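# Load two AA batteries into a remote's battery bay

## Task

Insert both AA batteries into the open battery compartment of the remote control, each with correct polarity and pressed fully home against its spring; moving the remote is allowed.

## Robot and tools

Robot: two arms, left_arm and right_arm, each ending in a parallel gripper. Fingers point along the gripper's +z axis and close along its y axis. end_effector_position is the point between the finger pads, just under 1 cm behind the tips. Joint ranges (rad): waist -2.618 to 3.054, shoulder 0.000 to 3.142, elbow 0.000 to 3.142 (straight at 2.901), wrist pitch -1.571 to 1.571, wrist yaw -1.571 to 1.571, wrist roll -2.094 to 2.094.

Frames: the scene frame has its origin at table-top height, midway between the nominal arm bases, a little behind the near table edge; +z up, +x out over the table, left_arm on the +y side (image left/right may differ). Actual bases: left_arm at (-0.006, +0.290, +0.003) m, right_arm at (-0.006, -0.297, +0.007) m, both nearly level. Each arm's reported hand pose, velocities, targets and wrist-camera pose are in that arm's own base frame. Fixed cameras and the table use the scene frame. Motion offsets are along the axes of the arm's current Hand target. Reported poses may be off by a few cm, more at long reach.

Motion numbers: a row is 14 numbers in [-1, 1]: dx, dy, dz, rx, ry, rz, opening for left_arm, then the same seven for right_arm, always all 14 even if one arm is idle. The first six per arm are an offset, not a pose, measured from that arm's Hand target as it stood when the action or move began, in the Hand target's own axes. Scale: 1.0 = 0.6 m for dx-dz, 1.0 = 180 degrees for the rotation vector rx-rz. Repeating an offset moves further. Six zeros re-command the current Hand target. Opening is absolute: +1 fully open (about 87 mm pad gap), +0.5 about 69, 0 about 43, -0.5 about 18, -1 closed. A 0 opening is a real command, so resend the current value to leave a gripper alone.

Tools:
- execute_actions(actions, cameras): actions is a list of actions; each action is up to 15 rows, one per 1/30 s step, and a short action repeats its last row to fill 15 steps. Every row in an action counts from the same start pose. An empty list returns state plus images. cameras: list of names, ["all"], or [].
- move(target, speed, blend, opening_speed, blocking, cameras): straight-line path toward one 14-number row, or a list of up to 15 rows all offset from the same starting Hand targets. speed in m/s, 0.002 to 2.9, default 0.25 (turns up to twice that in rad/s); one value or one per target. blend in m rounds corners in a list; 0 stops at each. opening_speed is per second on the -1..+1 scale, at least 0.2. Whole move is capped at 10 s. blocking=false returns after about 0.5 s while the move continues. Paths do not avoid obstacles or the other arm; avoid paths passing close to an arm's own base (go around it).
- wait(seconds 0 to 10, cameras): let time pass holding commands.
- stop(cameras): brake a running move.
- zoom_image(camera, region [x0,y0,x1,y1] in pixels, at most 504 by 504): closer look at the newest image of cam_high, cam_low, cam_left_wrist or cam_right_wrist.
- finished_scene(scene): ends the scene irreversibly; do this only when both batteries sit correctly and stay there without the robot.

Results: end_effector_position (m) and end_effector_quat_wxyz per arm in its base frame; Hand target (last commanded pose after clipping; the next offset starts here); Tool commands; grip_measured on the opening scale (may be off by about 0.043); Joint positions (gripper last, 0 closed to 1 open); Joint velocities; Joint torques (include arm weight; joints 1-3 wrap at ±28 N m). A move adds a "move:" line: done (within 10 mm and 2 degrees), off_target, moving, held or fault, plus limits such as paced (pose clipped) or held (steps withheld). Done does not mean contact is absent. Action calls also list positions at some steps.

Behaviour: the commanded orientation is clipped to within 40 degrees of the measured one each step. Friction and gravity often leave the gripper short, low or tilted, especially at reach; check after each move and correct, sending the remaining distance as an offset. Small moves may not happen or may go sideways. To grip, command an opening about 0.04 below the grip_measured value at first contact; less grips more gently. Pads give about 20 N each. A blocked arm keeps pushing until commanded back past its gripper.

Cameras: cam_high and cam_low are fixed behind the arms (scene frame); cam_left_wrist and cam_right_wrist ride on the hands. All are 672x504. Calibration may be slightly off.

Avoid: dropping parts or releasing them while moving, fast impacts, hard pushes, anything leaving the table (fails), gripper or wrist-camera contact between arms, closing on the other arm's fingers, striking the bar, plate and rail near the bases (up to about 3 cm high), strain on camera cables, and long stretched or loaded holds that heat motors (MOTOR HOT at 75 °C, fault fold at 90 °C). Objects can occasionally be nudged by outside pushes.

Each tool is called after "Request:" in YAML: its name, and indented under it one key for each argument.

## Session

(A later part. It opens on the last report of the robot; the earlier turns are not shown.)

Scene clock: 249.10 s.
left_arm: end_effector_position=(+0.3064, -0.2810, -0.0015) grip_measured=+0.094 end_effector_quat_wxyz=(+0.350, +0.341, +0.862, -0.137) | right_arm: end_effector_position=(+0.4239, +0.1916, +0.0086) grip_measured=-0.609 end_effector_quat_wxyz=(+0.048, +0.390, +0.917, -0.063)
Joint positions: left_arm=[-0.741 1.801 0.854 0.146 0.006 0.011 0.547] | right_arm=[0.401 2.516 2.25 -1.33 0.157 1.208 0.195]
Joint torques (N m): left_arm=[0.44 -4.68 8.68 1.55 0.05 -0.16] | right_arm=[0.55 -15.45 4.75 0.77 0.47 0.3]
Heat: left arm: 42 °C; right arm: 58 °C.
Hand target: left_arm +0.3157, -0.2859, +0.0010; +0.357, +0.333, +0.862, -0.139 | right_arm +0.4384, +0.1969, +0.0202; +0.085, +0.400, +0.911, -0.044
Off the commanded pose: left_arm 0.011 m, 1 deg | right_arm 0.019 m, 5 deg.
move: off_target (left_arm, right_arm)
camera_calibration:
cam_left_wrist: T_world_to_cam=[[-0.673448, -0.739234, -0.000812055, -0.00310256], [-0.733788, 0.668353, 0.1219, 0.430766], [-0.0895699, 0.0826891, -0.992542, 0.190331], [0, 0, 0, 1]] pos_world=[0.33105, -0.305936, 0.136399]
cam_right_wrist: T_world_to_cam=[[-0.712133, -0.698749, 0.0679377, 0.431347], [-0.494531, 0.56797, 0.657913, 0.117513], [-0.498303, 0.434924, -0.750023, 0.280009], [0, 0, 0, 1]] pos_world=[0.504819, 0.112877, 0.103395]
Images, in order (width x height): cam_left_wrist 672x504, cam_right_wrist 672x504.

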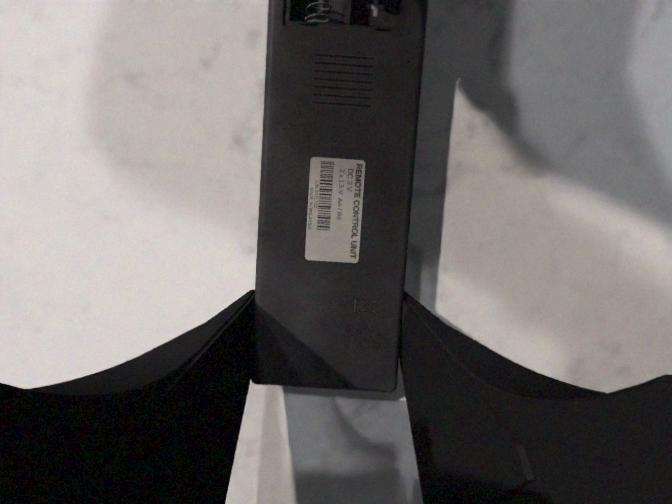

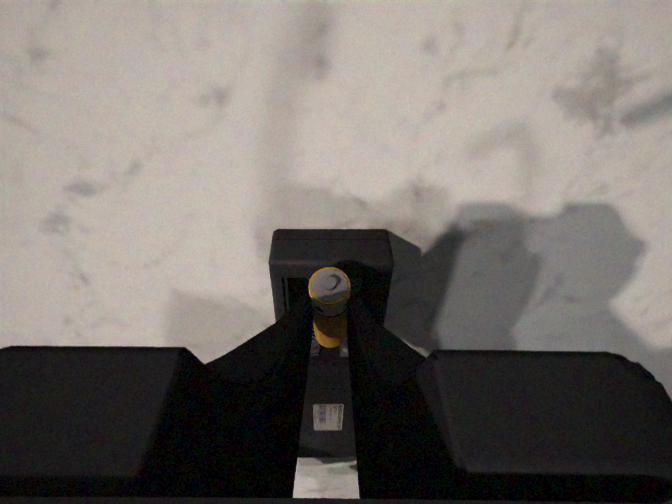

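Request:
move:
  target:
    - [0,0,0,0,0,0,0.0,0,0.004,-0.05,0,0,0,-0.72]
    - [0,0,0,0,0,0,0.0,-0.004,0.016,-0.045,0,0,0,-0.72]
    - [0,0,0,0,0,0,0.0,-0.004,0.014,-0.016,0,0,0,-0.72]
  speed: 0.1
  blend: [0.006,0.004,0]
  cameras: ["cam_right_wrist"]

Request:
zoom_image:
  camera: "cam_right_wrist"
  region: [250, 170, 440, 360]

Scene clock: 260.57 s.
left_arm: end_effector_position=(+0.3064, -0.2810, -0.0015) grip_measured=+0.094 end_effector_quat_wxyz=(+0.350, +0.341, +0.862, -0.137) | right_arm: end_effector_position=(+0.4388, +0.2009, +0.0287) grip_measured=-0.609 end_effector_quat_wxyz=(+0.072, +0.394, +0.915, -0.049)
Joint positions: left_arm=[-0.741 1.801 0.854 0.146 0.006 0.011 0.547] | right_arm=[0.412 2.546 2.389 -1.387 0.172 1.223 0.195]
Joint torques (N m): left_arm=[0.47 -4.68 8.69 1.56 0.05 -0.14] | right_arm=[-0.28 -13.03 5.61 0.57 0.36 0.15]
Heat: left arm: 43 °C; right arm: 59 °C.
Hand target: left_arm +0.3157, -0.2859, +0.0010; +0.357, +0.333, +0.862, -0.139 | right_arm +0.4450, +0.2022, +0.0299; +0.085, +0.400, +0.911, -0.044
Off the commanded pose: left_arm 0.011 m, 1 deg | right_arm 0.006 m, 2 deg.
move: off_target (left_arm); blend cut to 0.0041 m at target 1
camera_calibration:
cam_right_wrist: T_world_to_cam=[[-0.717678, -0.69601, 0.0225477, 0.450263], [-0.528145, 0.565119, 0.633801, 0.122472], [-0.453874, 0.442956, -0.773168, 0.277923], [0, 0, 0, 1]] pos_world=[0.513968, 0.121069, 0.127106]
Images, in order (width x height): cam_right_wrist 672x504.

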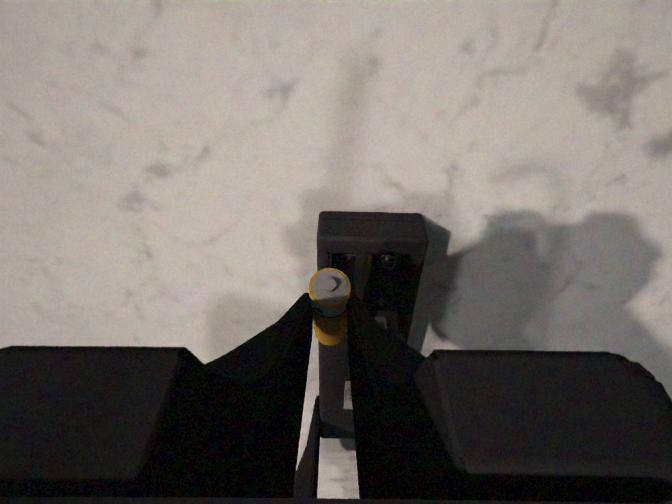

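Scaled by 2.653 from the camera's 672x504 image, which has a finer 960x720 frame.

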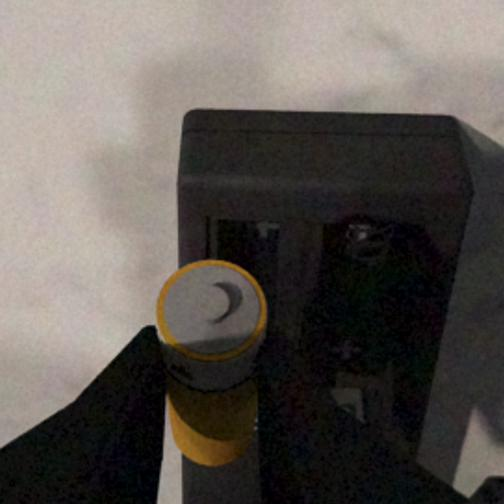

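Request:
move:
  target:
    - [0,0,0,0,0,0,0.0,0.002,-0.0102,-0.012,0,0,0,-0.72]
    - [0,0,0,0,0,0,0.0,0.003,-0.0102,0.023,0,0,0,-0.72]
  speed: 0.06
  blend: [0.004,0]
  cameras: ["cam_right_wrist","cam_left_wrist"]

Request:
zoom_image:
  camera: "cam_right_wrist"
  region: [250, 170, 440, 360]

Request:
zoom_image:
  camera: "cam_left_wrist"
  region: [240, 0, 440, 100]

Scene clock: 270.67 s.
left_arm: end_effector_position=(+0.3064, -0.2810, -0.0015) grip_measured=+0.094 end_effector_quat_wxyz=(+0.350, +0.341, +0.862, -0.137) | right_arm: end_effector_position=(+0.4288, +0.1965, +0.0047) grip_measured=-0.609 end_effector_quat_wxyz=(+0.059, +0.393, +0.915, -0.062)
Joint positions: left_arm=[-0.741 1.801 0.854 0.146 0.006 0.011 0.547] | right_arm=[0.412 2.53 2.262 -1.313 0.172 1.224 0.195]
Joint torques (N m): left_arm=[0.47 -4.7 8.73 1.56 0.05 -0.14] | right_arm=[-0.61 -15.34 5 0.72 0.29 0.04]
Heat: left arm: 43 °C; right arm: 59 °C.
Hand target: left_arm +0.3156, -0.2859, +0.0010; +0.357, +0.333, +0.862, -0.139 | right_arm +0.4409, +0.1974, +0.0161; +0.085, +0.400, +0.911, -0.044
Off the commanded pose: left_arm 0.011 m, 1 deg | right_arm 0.017 m, 4 deg.
move: off_target (left_arm, right_arm)
camera_calibration:
cam_left_wrist: T_world_to_cam=[[-0.673448, -0.739234, -0.000812055, -0.00310256], [-0.733788, 0.668353, 0.1219, 0.430766], [-0.0895699, 0.0826891, -0.992542, 0.190331], [0, 0, 0, 1]] pos_world=[0.33105, -0.305936, 0.136399]
cam_right_wrist: T_world_to_cam=[[-0.71682, -0.694922, 0.0570367, 0.439753], [-0.50619, 0.574904, 0.642851, 0.123523], [-0.479522, 0.431937, -0.763865, 0.269947], [0, 0, 0, 1]] pos_world=[0.507195, 0.11798, 0.101714]
Images, in order (width x height): cam_left_wrist 672x504, cam_right_wrist 672x504.

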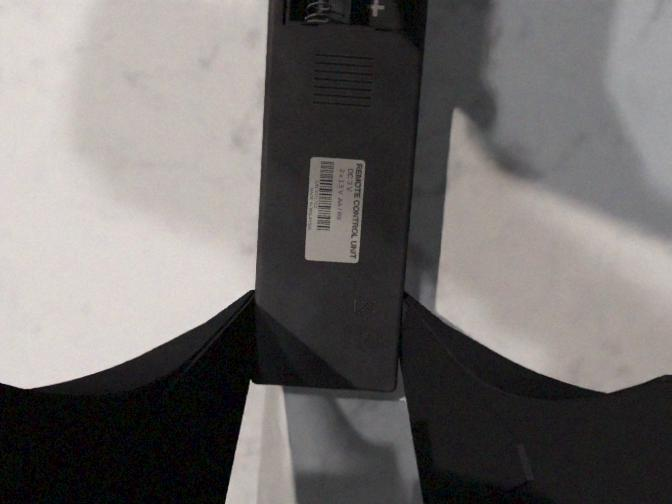

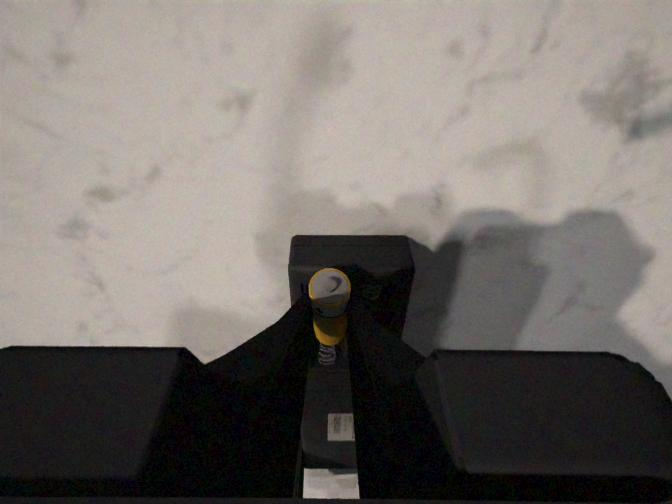

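Scaled by 2.653 from the camera's 672x504 image, which has a finer 960x720 frame.

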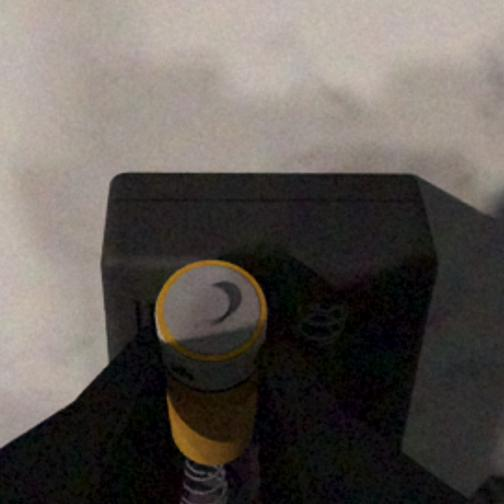

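Scaled by 2.520 from the camera's 672x504 image, which has a finer 960x720 frame.

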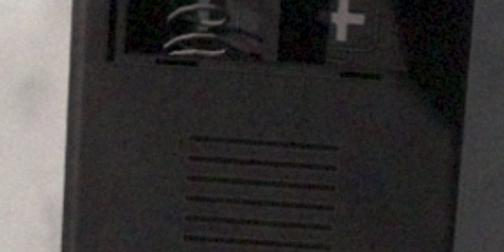

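Request:
move:
  target: [0,0,0,0,0,0,0.0,0.018,0.005,0.0,0,0,0,-0.72]
  speed: 0.05
  cameras: ["cam_right_wrist"]

Request:
zoom_image:
  camera: "cam_right_wrist"
  region: [250, 170, 440, 360]

Scene clock: 281.43 s.
left_arm: end_effector_position=(+0.3064, -0.2810, -0.0015) grip_measured=+0.094 end_effector_quat_wxyz=(+0.350, +0.341, +0.862, -0.137) | right_arm: end_effector_position=(+0.4272, +0.2012, +0.0030) grip_measured=-0.609 end_effector_quat_wxyz=(+0.061, +0.393, +0.916, -0.061)
Joint positions: left_arm=[-0.741 1.801 0.854 0.146 0.006 0.011 0.547] | right_arm=[0.422 2.527 2.251 -1.302 0.173 1.233 0.195]
Joint torques (N m): left_arm=[0.46 -4.71 8.7 1.55 0.05 -0.14] | right_arm=[0.17 -15.23 4.83 0.68 0.27 0.23]
Heat: left arm: 43 °C; right arm: 63 °C.
Hand target: left_arm +0.3156, -0.2859, +0.0010; +0.357, +0.333, +0.862, -0.139 | right_arm +0.4360, +0.2071, +0.0140; +0.085, +0.400, +0.911, -0.044
Off the commanded pose: left_arm 0.011 m, 1 deg | right_arm 0.015 m, 4 deg.
move: off_target (left_arm, right_arm)
camera_calibration:
cam_right_wrist: T_world_to_cam=[[-0.715939, -0.696108, 0.0535271, 0.441858], [-0.509886, 0.573701, 0.641002, 0.122901], [-0.476915, 0.431626, -0.765671, 0.264795], [0, 0, 0, 1]] pos_world=[0.505294, 0.12278, 0.100315]
Images, in order (width x height): cam_right_wrist 672x504.

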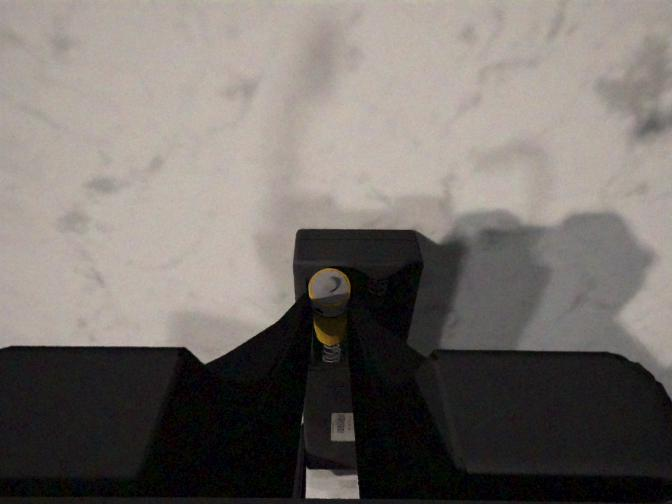

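Scaled by 2.653 from the camera's 672x504 image, which has a finer 960x720 frame.

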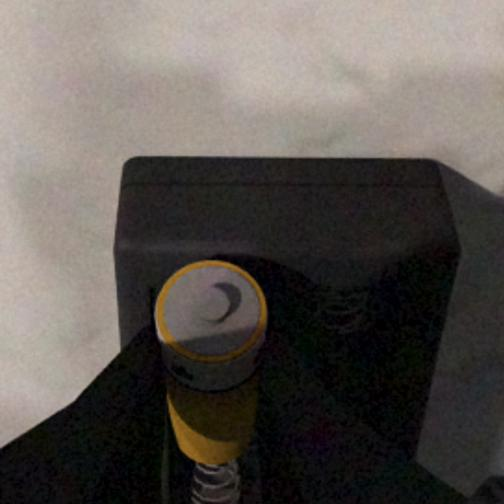

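Request:
move:
  target: [0,0,0,0,0,0,0.0,0.01,0.0,0.0,0,0.1,0,-0.74]
  speed: 0.08
  cameras: ["cam_right_wrist"]

Request:
zoom_image:
  camera: "cam_right_wrist"
  region: [250, 170, 440, 360]

Scene clock: 293.13 s.
left_arm: end_effector_position=(+0.3065, -0.2810, -0.0014) grip_measured=+0.094 end_effector_quat_wxyz=(+0.350, +0.340, +0.862, -0.136) | right_arm: end_effector_position=(+0.4272, +0.2094, +0.0081) grip_measured=-0.609 end_effector_quat_wxyz=(-0.061, +0.408, +0.911, +0.006)
Joint positions: left_arm=[-0.741 1.801 0.854 0.146 0.005 0.009 0.547] | right_arm=[0.34 2.683 2.526 -1.494 -0.094 1.178 0.195]
Joint torques (N m): left_arm=[0.46 -4.67 8.73 1.55 0.06 -0.14] | right_arm=[-0.87 -12.86 7.42 0.32 -0.07 -0.2]
Heat: left arm: 43 °C; right arm: 62 °C.
Hand target: left_arm +0.3156, -0.2859, +0.0010; +0.357, +0.333, +0.862, -0.139 | right_arm +0.4320, +0.2114, +0.0129; -0.059, +0.402, +0.913, +0.019
Off the commanded pose: left_arm 0.011 m, 1 deg | right_arm 0.007 m, 2 deg.
move: off_target (left_arm)
camera_calibration:
cam_right_wrist: T_world_to_cam=[[-0.735433, -0.677182, 0.0237314, 0.451901], [-0.365732, 0.426188, 0.827408, 0.0827771], [-0.570419, 0.599824, -0.5611, 0.268266], [0, 0, 0, 1]] pos_world=[0.515641, 0.109828, 0.0713093]
Images, in order (width x height): cam_right_wrist 672x504.

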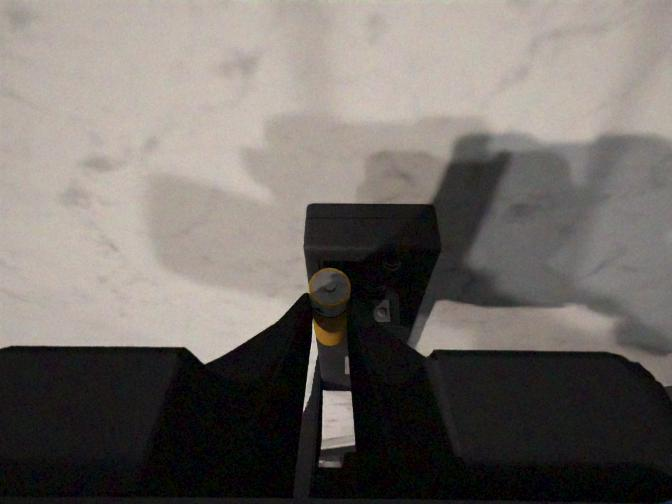

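Scaled by 2.653 from the camera's 672x504 image, which has a finer 960x720 frame.

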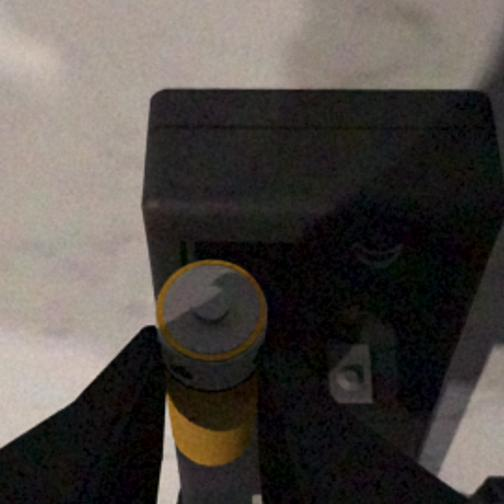

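Request:
execute_actions:
  actions: []
  cameras: ["cam_left_wrist"]

Request:
zoom_image:
  camera: "cam_left_wrist"
  region: [240, 0, 440, 100]

Scene clock: 296.37 s.
left_arm: end_effector_position=(+0.3065, -0.2810, -0.0014) grip_measured=+0.094 end_effector_quat_wxyz=(+0.350, +0.340, +0.862, -0.136) | right_arm: end_effector_position=(+0.4272, +0.2094, +0.0081) grip_measured=-0.609 end_effector_quat_wxyz=(-0.061, +0.408, +0.911, +0.007)
Joint positions: left_arm=[-0.741 1.801 0.854 0.146 0.005 0.009 0.547] | right_arm=[0.34 2.683 2.526 -1.494 -0.094 1.178 0.195]
Joint velocities: within noise
Joint torques (N m): left_arm=[0.49 -4.68 8.7 1.56 0.07 -0.13] | right_arm=[-0.61 -12.55 7.38 0.27 -0.05 -0.16]
Heat: left arm: 43 °C; right arm: 62 °C.
Hand target: left_arm +0.3156, -0.2859, +0.0010; +0.357, +0.333, +0.862, -0.139 | right_arm +0.4320, +0.2114, +0.0129; -0.059, +0.402, +0.913, +0.019
Tool commands: left_gripper/opening=+0.0 right_gripper/opening=-0.74
Off the commanded pose: left_arm 0.011 m, 1 deg | right_arm 0.007 m, 2 deg.
camera_calibration:
cam_left_wrist: T_world_to_cam=[[-0.672061, -0.740496, -0.000576297, -0.00376692], [-0.735057, 0.66703, 0.121497, 0.430765], [-0.0895836, 0.082077, -0.992592, 0.190246], [0, 0, 0, 1]] pos_world=[0.331148, -0.305737, 0.136498]
Images, in order (width x height): cam_left_wrist 672x504.

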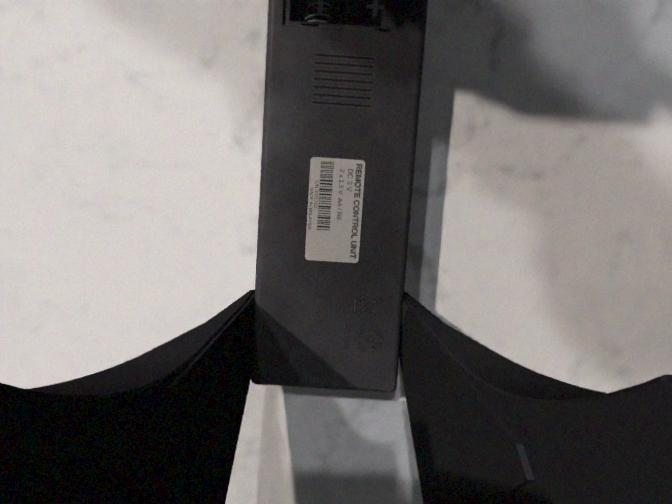

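Scaled by 2.520 from the camera's 672x504 image, which has a finer 960x720 frame.

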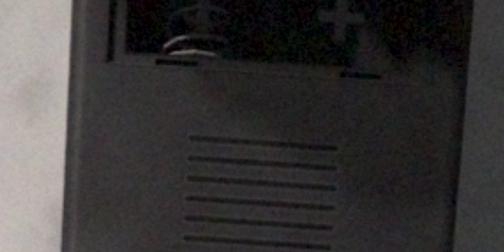

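Request:
zoom_image:
  camera: "cam_left_wrist"
  region: [270, 0, 430, 40]

Request:
wait:
  seconds: 0
  cameras: ["cam_low","cam_right_wrist"]

Request:
zoom_image:
  camera: "cam_low"
  region: [180, 290, 290, 350]

Request:
zoom_image:
  camera: "cam_right_wrist"
  region: [290, 230, 410, 350]

Scaled by 3.150 from the camera's 672x504 image, which has a finer 960x720 frame.

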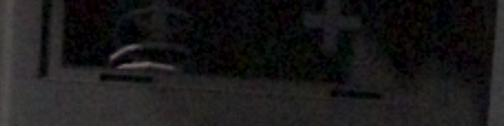

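Scene clock: 318.27 s.
left_arm: end_effector_position=(+0.3065, -0.2810, -0.0014) grip_measured=+0.094 end_effector_quat_wxyz=(+0.350, +0.340, +0.862, -0.136) | right_arm: end_effector_position=(+0.4272, +0.2094, +0.0081) grip_measured=-0.609 end_effector_quat_wxyz=(-0.061, +0.408, +0.911, +0.007)
Joint positions: left_arm=[-0.741 1.801 0.854 0.146 0.005 0.009 0.547] | right_arm=[0.34 2.683 2.526 -1.494 -0.094 1.178 0.195]
Joint torques (N m): left_arm=[0.44 -4.67 8.69 1.55 0.06 -0.13] | right_arm=[-0.64 -13.01 7.2 0.25 -0.06 -0.22]
Heat: left arm: 43 °C; right arm: 62 °C.
Hand target: left_arm +0.3156, -0.2859, +0.0010; +0.357, +0.333, +0.862, -0.139 | right_arm +0.4320, +0.2114, +0.0129; -0.059, +0.402, +0.913, +0.019
Tool commands: left_gripper/opening=+0.0 right_gripper/opening=-0.74
Off the commanded pose: left_arm 0.011 m, 1 deg | right_arm 0.007 m, 2 deg.
camera_calibration:
cam_right_wrist: T_world_to_cam=[[-0.735415, -0.677206, 0.0235895, 0.451904], [-0.36562, 0.425876, 0.827618, 0.0827394], [-0.570514, 0.600018, -0.560795, 0.268272], [0, 0, 0, 1]] pos_world=[0.515641, 0.109828, 0.0713087]
Images, in order (width x height): cam_low 672x504, cam_right_wrist 672x504.

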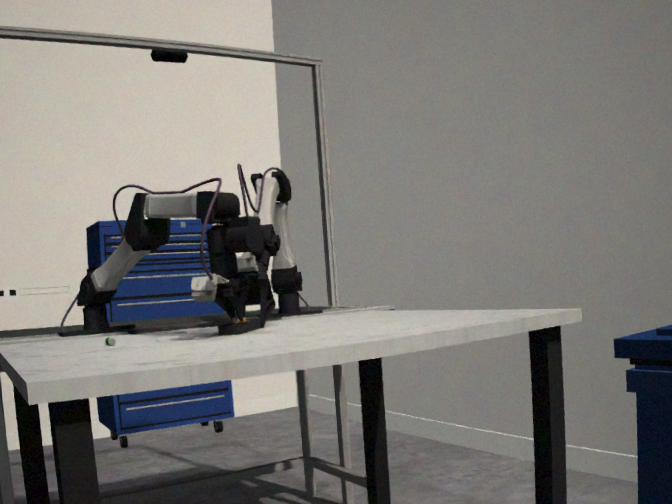

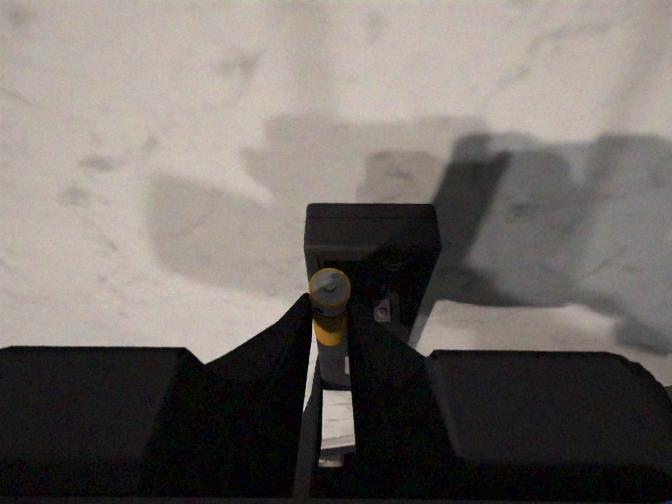

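Scaled by 4.582 from the camera's 672x504 image, which has a finer 960x720 frame.

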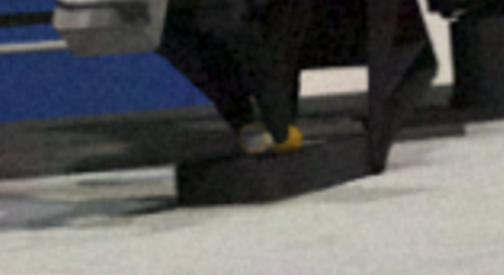

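Scaled by 4.200 from the camera's 672x504 image, which has a finer 960x720 frame.

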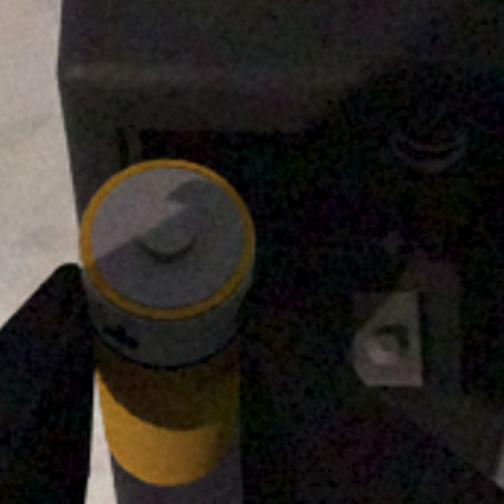

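Request:
move:
  target:
    - [0,0,0,0,0,0,0.0,-0.0097,0.006,-0.0453,0,-0.05,0,-0.74]
    - [0,0,0,0,0,0,0.0,-0.0135,0,-0.04,0,-0.1,0,-0.74]
    - [0,0,0,0,0,0,0.0,-0.0135,0,-0.023,0,-0.1,0,-0.74]
  speed: 0.1
  blend: [0.006,0.004,0]
  cameras: ["cam_right_wrist"]

Request:
zoom_image:
  camera: "cam_right_wrist"
  region: [250, 170, 440, 360]

Scene clock: 338.77 s.
left_arm: end_effector_position=(+0.3066, -0.2809, -0.0014) grip_measured=+0.094 end_effector_quat_wxyz=(+0.350, +0.340, +0.862, -0.136) | right_arm: end_effector_position=(+0.4294, +0.1990, +0.0054) grip_measured=-0.609 end_effector_quat_wxyz=(+0.056, +0.395, +0.915, -0.065)
Joint positions: left_arm=[-0.741 1.801 0.854 0.146 0.004 0.009 0.547] | right_arm=[0.415 2.551 2.305 -1.342 0.171 1.232 0.195]
Joint torques (N m): left_arm=[0.47 -4.75 8.66 1.56 0.05 -0.14] | right_arm=[0.2 -16.84 5.27 0.56 0.31 0.12]
Heat: left arm: 43 °C; right arm: 63 °C.
Hand target: left_arm +0.3156, -0.2859, +0.0010; +0.357, +0.333, +0.862, -0.139 | right_arm +0.4386, +0.2044, +0.0254; +0.085, +0.400, +0.911, -0.044
Off the commanded pose: left_arm 0.011 m, 1 deg | right_arm 0.023 m, 4 deg.
move: off_target (left_arm, right_arm)
camera_calibration:
cam_right_wrist: T_world_to_cam=[[-0.71926, -0.691898, 0.0627859, 0.442268], [-0.4995, 0.577825, 0.645459, 0.118447], [-0.482871, 0.432892, -0.76121, 0.27093], [0, 0, 0, 1]] pos_world=[0.508094, 0.12028, 0.102013]
Images, in order (width x height): cam_right_wrist 672x504.

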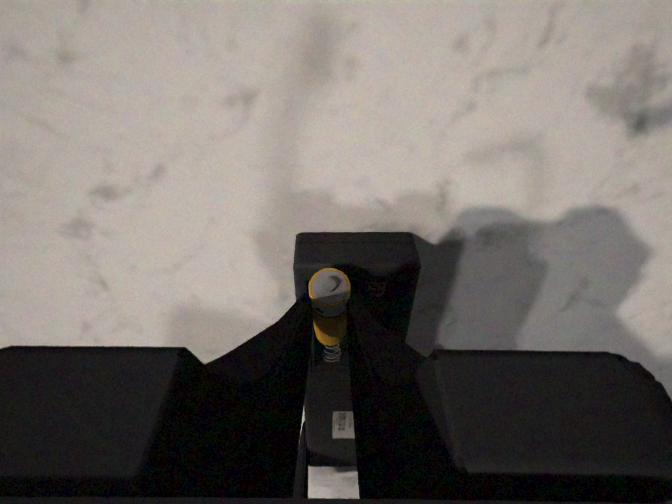

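Scaled by 2.653 from the camera's 672x504 image, which has a finer 960x720 frame.

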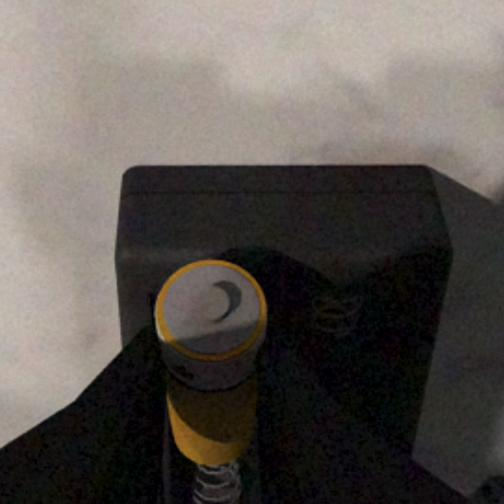

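Request:
move:
  target: [0,0,0,0,0,0,0.0,0.021,0.001,-0.004,0,0,0,-0.74]
  speed: 0.05
  cameras: ["cam_right_wrist","cam_left_wrist"]

Request:
zoom_image:
  camera: "cam_right_wrist"
  region: [250, 170, 440, 360]

Request:
zoom_image:
  camera: "cam_left_wrist"
  region: [270, 0, 430, 40]

Scene clock: 352.47 s.
left_arm: end_effector_position=(+0.3066, -0.2809, -0.0014) grip_measured=+0.094 end_effector_quat_wxyz=(+0.350, +0.340, +0.862, -0.136) | right_arm: end_effector_position=(+0.4222, +0.2070, +0.0059) grip_measured=-0.609 end_effector_quat_wxyz=(+0.060, +0.393, +0.915, -0.067)
Joint positions: left_arm=[-0.741 1.801 0.854 0.146 0.004 0.009 0.547] | right_arm=[0.439 2.531 2.269 -1.33 0.178 1.252 0.195]
Joint torques (N m): left_arm=[0.5 -4.7 8.69 1.55 0.07 -0.13] | right_arm=[0.31 -16.96 5.19 0.61 0.31 0.26]
Heat: left arm: 43 °C; right arm: 66 °C.
Hand target: left_arm +0.3156, -0.2859, +0.0010; +0.357, +0.333, +0.862, -0.139 | right_arm +0.4304, +0.2142, +0.0255; +0.085, +0.400, +0.911, -0.044
Off the commanded pose: left_arm 0.011 m, 1 deg | right_arm 0.022 m, 4 deg.
move: off_target (left_arm, right_arm)
camera_calibration:
cam_left_wrist: T_world_to_cam=[[-0.671871, -0.740668, -0.000821772, -0.00378169], [-0.735243, 0.666815, 0.121558, 0.430825], [-0.0894858, 0.0822751, -0.992584, 0.190282], [0, 0, 0, 1]] pos_world=[0.331248, -0.305737, 0.136498]
cam_right_wrist: T_world_to_cam=[[-0.716791, -0.694253, 0.0649911, 0.442081], [-0.504202, 0.58043, 0.639439, 0.111441], [-0.481655, 0.425575, -0.76609, 0.265394], [0, 0, 0, 1]] pos_world=[0.500897, 0.129287, 0.103325]
Images, in order (width x height): cam_left_wrist 672x504, cam_right_wrist 672x504.

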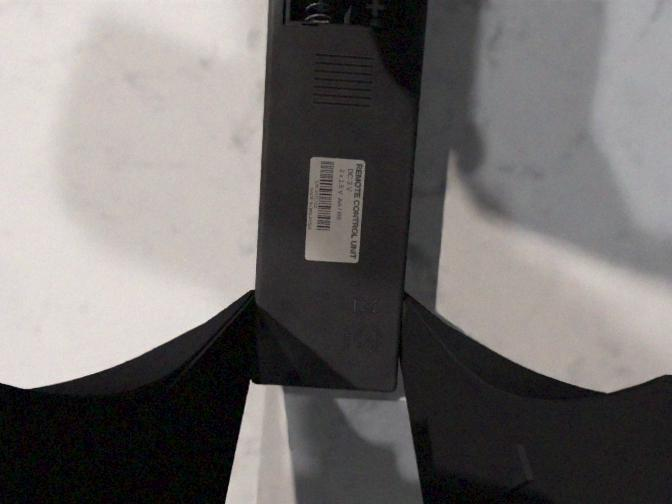

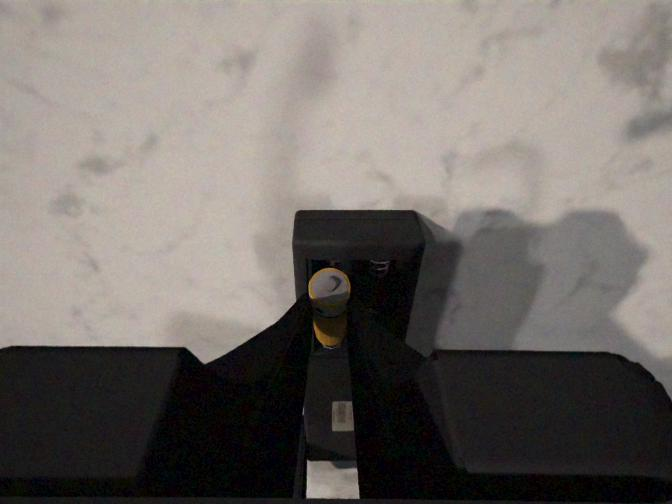

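Scaled by 2.653 from the camera's 672x504 image, which has a finer 960x720 frame.

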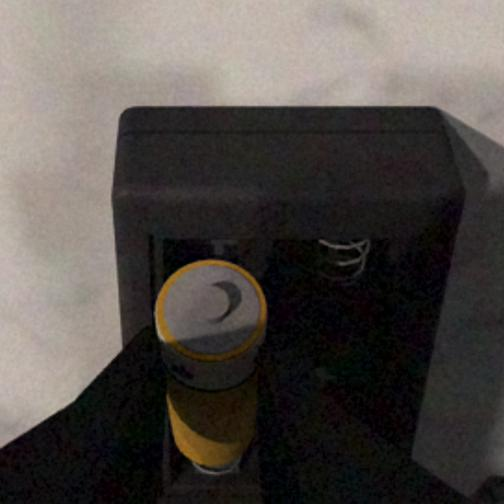

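Scaled by 3.150 from the camera's 672x504 image, which has a finer 960x720 frame.

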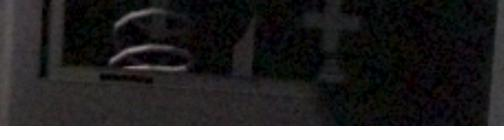

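Request:
move:
  target: [0,0,0,0,0,0,0.0,0.0075,0.0,0.034,0,0.02,0,-0.76]
  speed: 0.06
  cameras: ["cam_right_wrist","cam_left_wrist"]

Request:
zoom_image:
  camera: "cam_right_wrist"
  region: [250, 170, 440, 360]

Request:
zoom_image:
  camera: "cam_left_wrist"
  region: [270, 0, 430, 40]

Scene clock: 359.00 s.
left_arm: end_effector_position=(+0.3066, -0.2809, -0.0014) grip_measured=+0.094 end_effector_quat_wxyz=(+0.350, +0.340, +0.862, -0.136) | right_arm: end_effector_position=(+0.4220, +0.2067, +0.0018) grip_measured=-0.609 end_effector_quat_wxyz=(+0.048, +0.399, +0.914, -0.058)
Joint positions: left_arm=[-0.741 1.801 0.854 0.146 0.004 0.009 0.547] | right_arm=[0.428 2.531 2.252 -1.313 0.149 1.252 0.195]
Joint torques (N m): left_arm=[0.46 -4.66 8.69 1.54 0.08 -0.13] | right_arm=[-0.25 -13.94 3.96 0.85 0.02 0.01]
Heat: left arm: 43 °C; right arm: 69 °C.
Hand target: left_arm +0.3156, -0.2859, +0.0010; +0.357, +0.333, +0.862, -0.139 | right_arm +0.4298, +0.2145, +0.0046; +0.056, +0.401, +0.914, -0.031
Off the commanded pose: left_arm 0.011 m, 1 deg | right_arm 0.011 m, 3 deg.
move: off_target (left_arm, right_arm)
camera_calibration:
cam_left_wrist: T_world_to_cam=[[-0.671871, -0.740668, -0.000821772, -0.00378169], [-0.735243, 0.666815, 0.121558, 0.430825], [-0.0894858, 0.0822751, -0.992584, 0.190282], [0, 0, 0, 1]] pos_world=[0.331248, -0.305737, 0.136498]
cam_right_wrist: T_world_to_cam=[[-0.724348, -0.687101, 0.0566854, 0.443712], [-0.488649, 0.569657, 0.660843, 0.109719], [-0.486357, 0.450981, -0.74838, 0.259016], [0, 0, 0, 1]] pos_world=[0.50099, 0.125562, 0.0961829]
Images, in order (width x height): cam_left_wrist 672x504, cam_right_wrist 672x504.

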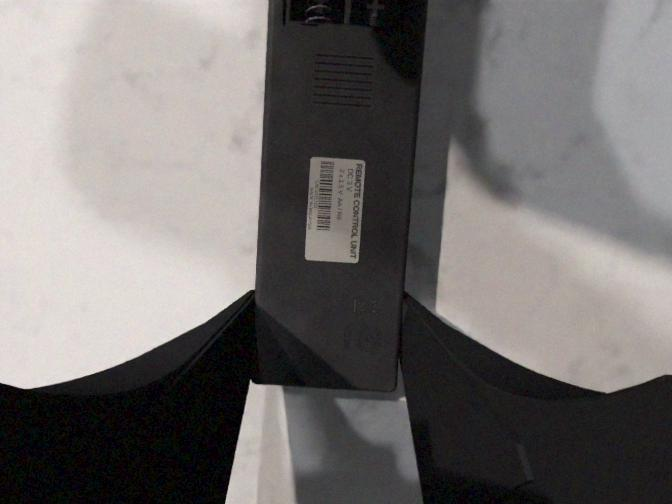

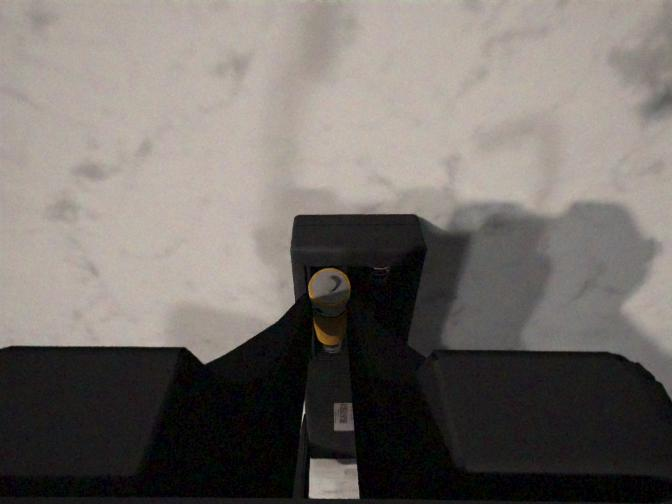

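Scaled by 2.653 from the camera's 672x504 image, which has a finer 960x720 frame.

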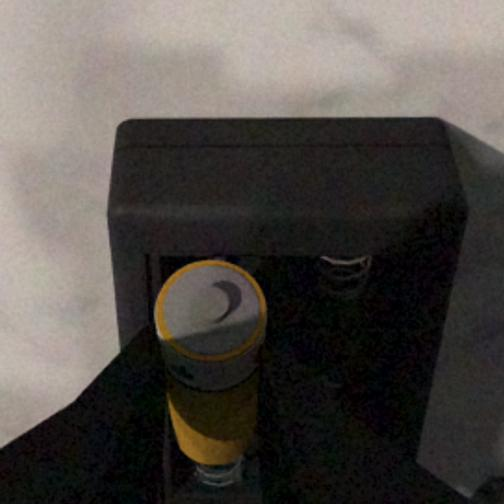

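Scaled by 3.150 from the camera's 672x504 image, which has a finer 960x720 frame.

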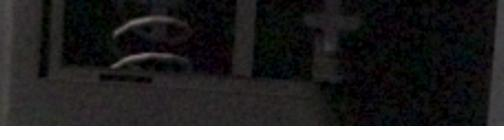

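Request:
move:
  target: [0,0,0,0,0,0,0.0,0.02,0.0,0.01,0,0.0,0,-0.76]
  speed: 0.06
  cameras: ["cam_right_wrist","cam_left_wrist"]

Request:
zoom_image:
  camera: "cam_right_wrist"
  region: [250, 170, 440, 360]

Request:
zoom_image:
  camera: "cam_left_wrist"
  region: [270, 0, 430, 40]

Scene clock: 364.93 s.
left_arm: end_effector_position=(+0.3066, -0.2809, -0.0014) grip_measured=+0.094 end_effector_quat_wxyz=(+0.350, +0.340, +0.862, -0.136) | right_arm: end_effector_position=(+0.4217, +0.2066, +0.0013) grip_measured=-0.609 end_effector_quat_wxyz=(+0.054, +0.399, +0.914, -0.051)
Joint positions: left_arm=[-0.741 1.801 0.854 0.146 0.004 0.009 0.547] | right_arm=[0.428 2.501 2.195 -1.268 0.149 1.252 0.195]
Joint torques (N m): left_arm=[0.43 -4.68 8.66 1.55 0.07 -0.13] | right_arm=[1.5 -12.9 3.82 0.79 0.01 0.28]
Heat: left arm: 43 °C; right arm: 70 °C.
Hand target: left_arm +0.3156, -0.2859, +0.0010; +0.357, +0.333, +0.862, -0.139 | right_arm +0.4224, +0.2227, -0.0028; +0.056, +0.401, +0.914, -0.031
Off the commanded pose: left_arm 0.011 m, 1 deg | right_arm 0.017 m, 2 deg.
move: off_target (left_arm, right_arm)
camera_calibration:
cam_left_wrist: T_world_to_cam=[[-0.671871, -0.740668, -0.000821772, -0.00378169], [-0.735243, 0.666815, 0.121558, 0.430825], [-0.0894858, 0.0822751, -0.992584, 0.190282], [0, 0, 0, 1]] pos_world=[0.331248, -0.305737, 0.136498]
cam_right_wrist: T_world_to_cam=[[-0.725177, -0.687463, 0.038885, 0.443936], [-0.499738, 0.564323, 0.657116, 0.115674], [-0.473687, 0.457093, -0.752786, 0.251933], [0, 0, 0, 1]] pos_world=[0.499077, 0.124755, 0.0963776]
Images, in order (width x height): cam_left_wrist 672x504, cam_right_wrist 672x504.

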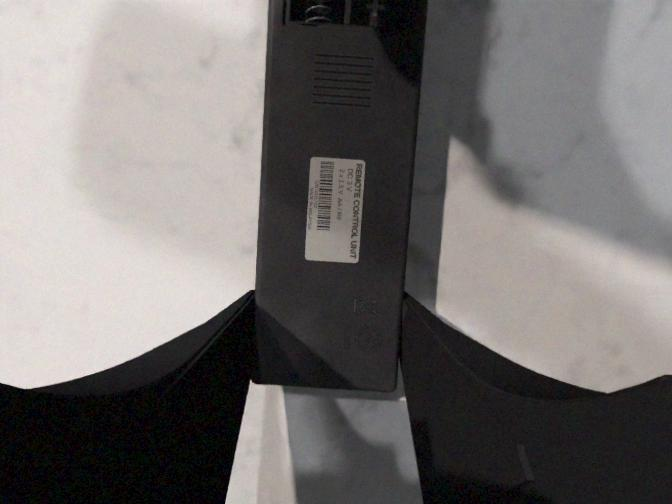

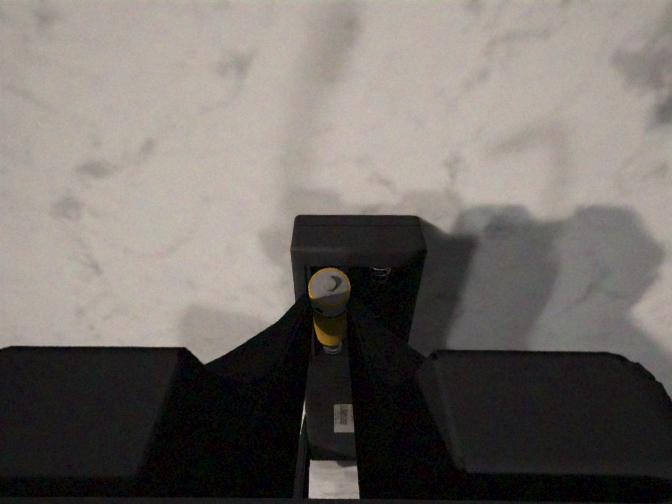

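Scaled by 2.653 from the camera's 672x504 image, which has a finer 960x720 frame.

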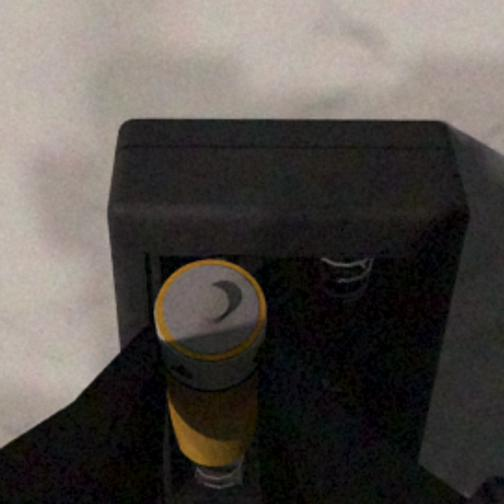

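Scaled by 3.150 from the camera's 672x504 image, which has a finer 960x720 frame.

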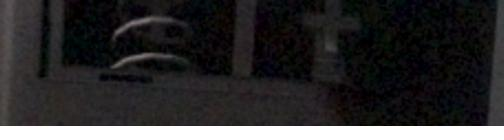

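Request:
move:
  target: [0,0,0,0,0,0,0.0,0.03,0.0,0.004,0,0.0,0,-0.76]
  speed: 0.06
  cameras: ["cam_right_wrist","cam_left_wrist"]

Request:
zoom_image:
  camera: "cam_right_wrist"
  region: [250, 170, 440, 360]

Request:
zoom_image:
  camera: "cam_left_wrist"
  region: [270, 0, 430, 40]

Scene clock: 372.97 s.
left_arm: end_effector_position=(+0.3066, -0.2809, -0.0014) grip_measured=+0.094 end_effector_quat_wxyz=(+0.350, +0.340, +0.862, -0.136) | right_arm: end_effector_position=(+0.4202, +0.2082, +0.0011) grip_measured=-0.609 end_effector_quat_wxyz=(+0.073, +0.404, +0.910, -0.055)
Joint positions: left_arm=[-0.741 1.801 0.854 0.146 0.004 0.009 0.547] | right_arm=[0.444 2.469 2.139 -1.228 0.182 1.278 0.195]
Joint torques (N m): left_arm=[0.43 -4.7 8.7 1.56 0.07 -0.14] | right_arm=[2.73 -11.84 3.49 0.77 -0.29 0.39]
Heat: left arm: 43 °C; right arm: 68 °C.
Hand target: left_arm +0.3156, -0.2859, +0.0010; +0.357, +0.333, +0.862, -0.139 | right_arm +0.4104, +0.2354, -0.0076; +0.056, +0.402, +0.914, -0.031
Off the commanded pose: left_arm 0.011 m, 1 deg | right_arm 0.030 m, 3 deg.
move: off_target (left_arm, right_arm)
camera_calibration:
cam_left_wrist: T_world_to_cam=[[-0.671871, -0.740668, -0.000821772, -0.00378169], [-0.735243, 0.666815, 0.121558, 0.430825], [-0.0894858, 0.0822751, -0.992584, 0.190282], [0, 0, 0, 1]] pos_world=[0.331248, -0.305737, 0.136498]
cam_right_wrist: T_world_to_cam=[[-0.732665, -0.679919, 0.0302072, 0.445446], [-0.514859, 0.582734, 0.628761, 0.11668], [-0.445109, 0.445119, -0.777011, 0.240845], [0, 0, 0, 1]] pos_world=[0.493638, 0.127669, 0.10032]
Images, in order (width x height): cam_left_wrist 672x504, cam_right_wrist 672x504.

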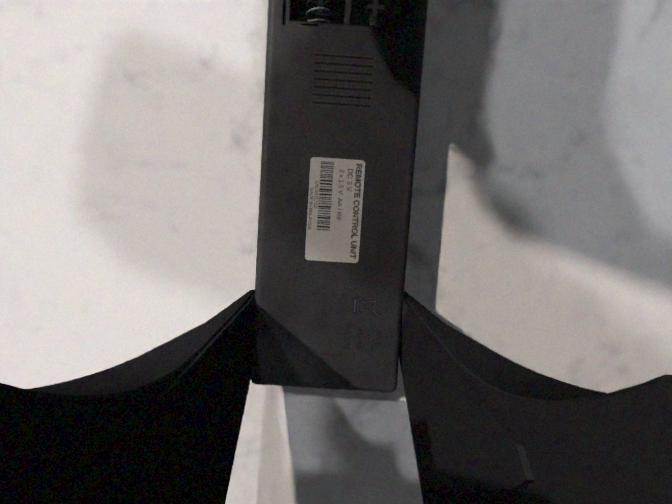

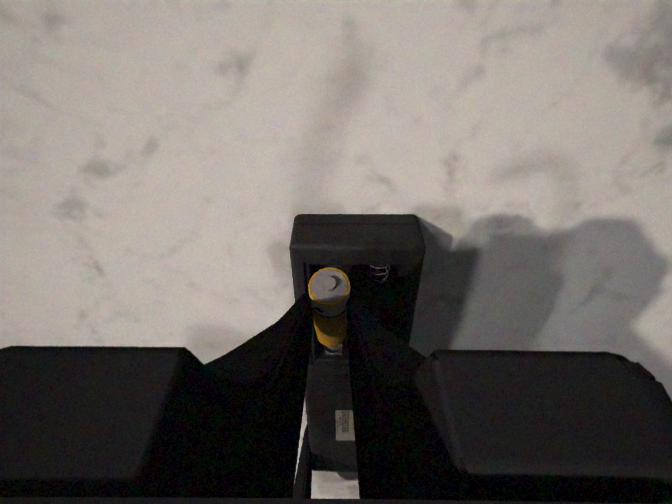

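Scaled by 2.653 from the camera's 672x504 image, which has a finer 960x720 frame.

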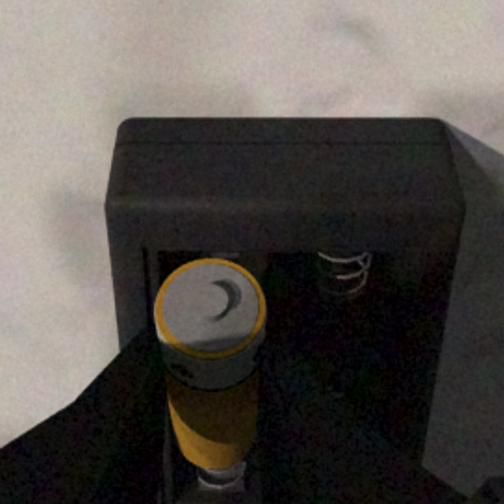

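Scaled by 3.150 from the camera's 672x504 image, which has a finer 960x720 frame.

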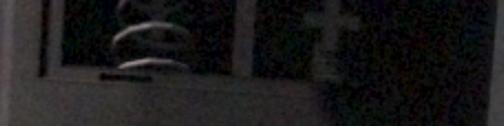

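Request:
move:
  target: [0,0,0,0,0,0,0.0,0.035,0.0,0.004,0,0.0,0,-0.78]
  speed: 0.08
  cameras: ["cam_right_wrist","cam_left_wrist"]

Request:
zoom_image:
  camera: "cam_right_wrist"
  region: [250, 170, 440, 360]

Request:
zoom_image:
  camera: "cam_left_wrist"
  region: [270, 0, 430, 40]

Scene clock: 377.90 s.
left_arm: end_effector_position=(+0.3066, -0.2805, -0.0016) grip_measured=+0.094 end_effector_quat_wxyz=(+0.350, +0.340, +0.863, -0.135) | right_arm: end_effector_position=(+0.4174, +0.2108, +0.0004) grip_measured=-0.609 end_effector_quat_wxyz=(+0.096, +0.411, +0.905, -0.063)
Joint positions: left_arm=[-0.741 1.801 0.854 0.145 0.003 0.009 0.547] | right_arm=[0.469 2.442 2.086 -1.194 0.229 1.319 0.195]
Joint torques (N m): left_arm=[0.43 -4.66 8.69 1.56 0.08 -0.12] | right_arm=[4.16 -11 3.33 0.6 -0.71 0.45]
Heat: left arm: 43 °C; right arm: 67 °C.
Hand target: left_arm +0.3156, -0.2859, +0.0010; +0.357, +0.333, +0.862, -0.139 | right_arm +0.3965, +0.2506, -0.0126; +0.056, +0.402, +0.914, -0.031
Off the commanded pose: left_arm 0.011 m, 1 deg | right_arm 0.047 m, 6 deg.
move: off_target (left_arm, right_arm)
camera_calibration:
cam_left_wrist: T_world_to_cam=[[-0.670687, -0.741738, -0.00191094, -0.00413714], [-0.736296, 0.66545, 0.122657, 0.430569], [-0.089708, 0.0836718, -0.992447, 0.19056], [0, 0, 0, 1]] pos_world=[0.331346, -0.305535, 0.1363]
cam_right_wrist: T_world_to_cam=[[-0.744217, -0.667428, 0.0261005, 0.447504], [-0.527779, 0.611552, 0.589452, 0.113523], [-0.409379, 0.424905, -0.807381, 0.227248], [0, 0, 0, 1]] pos_world=[0.485985, 0.132693, 0.104879]
Images, in order (width x height): cam_left_wrist 672x504, cam_right_wrist 672x504.

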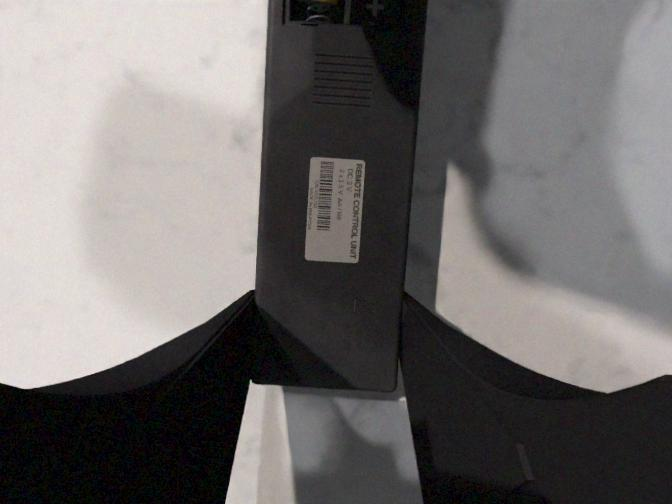

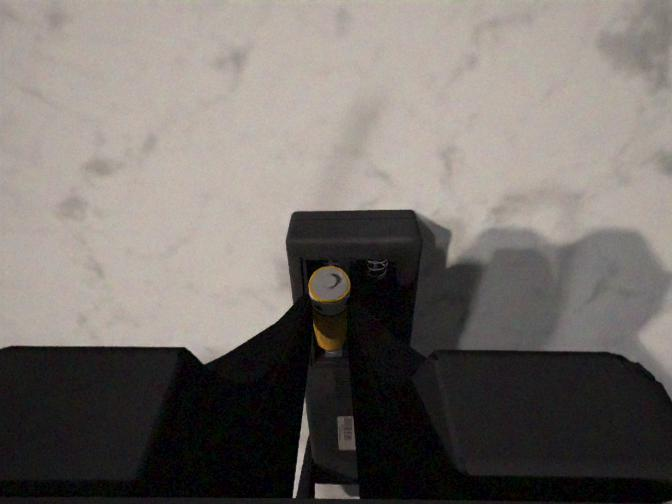

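Scaled by 2.653 from the camera's 672x504 image, which has a finer 960x720 frame.

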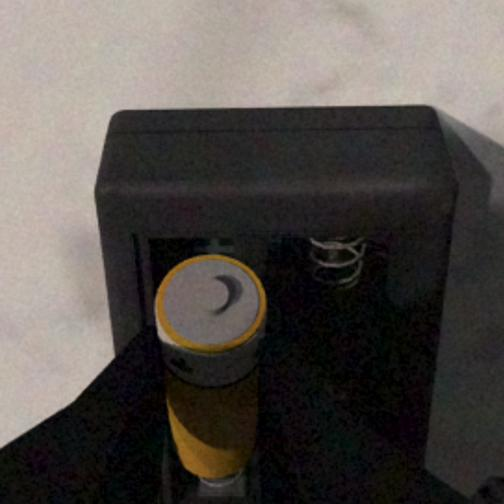

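Scaled by 3.150 from the camera's 672x504 image, which has a finer 960x720 frame.

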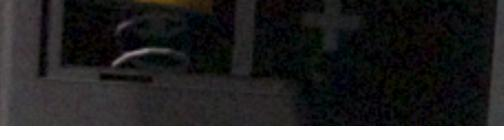

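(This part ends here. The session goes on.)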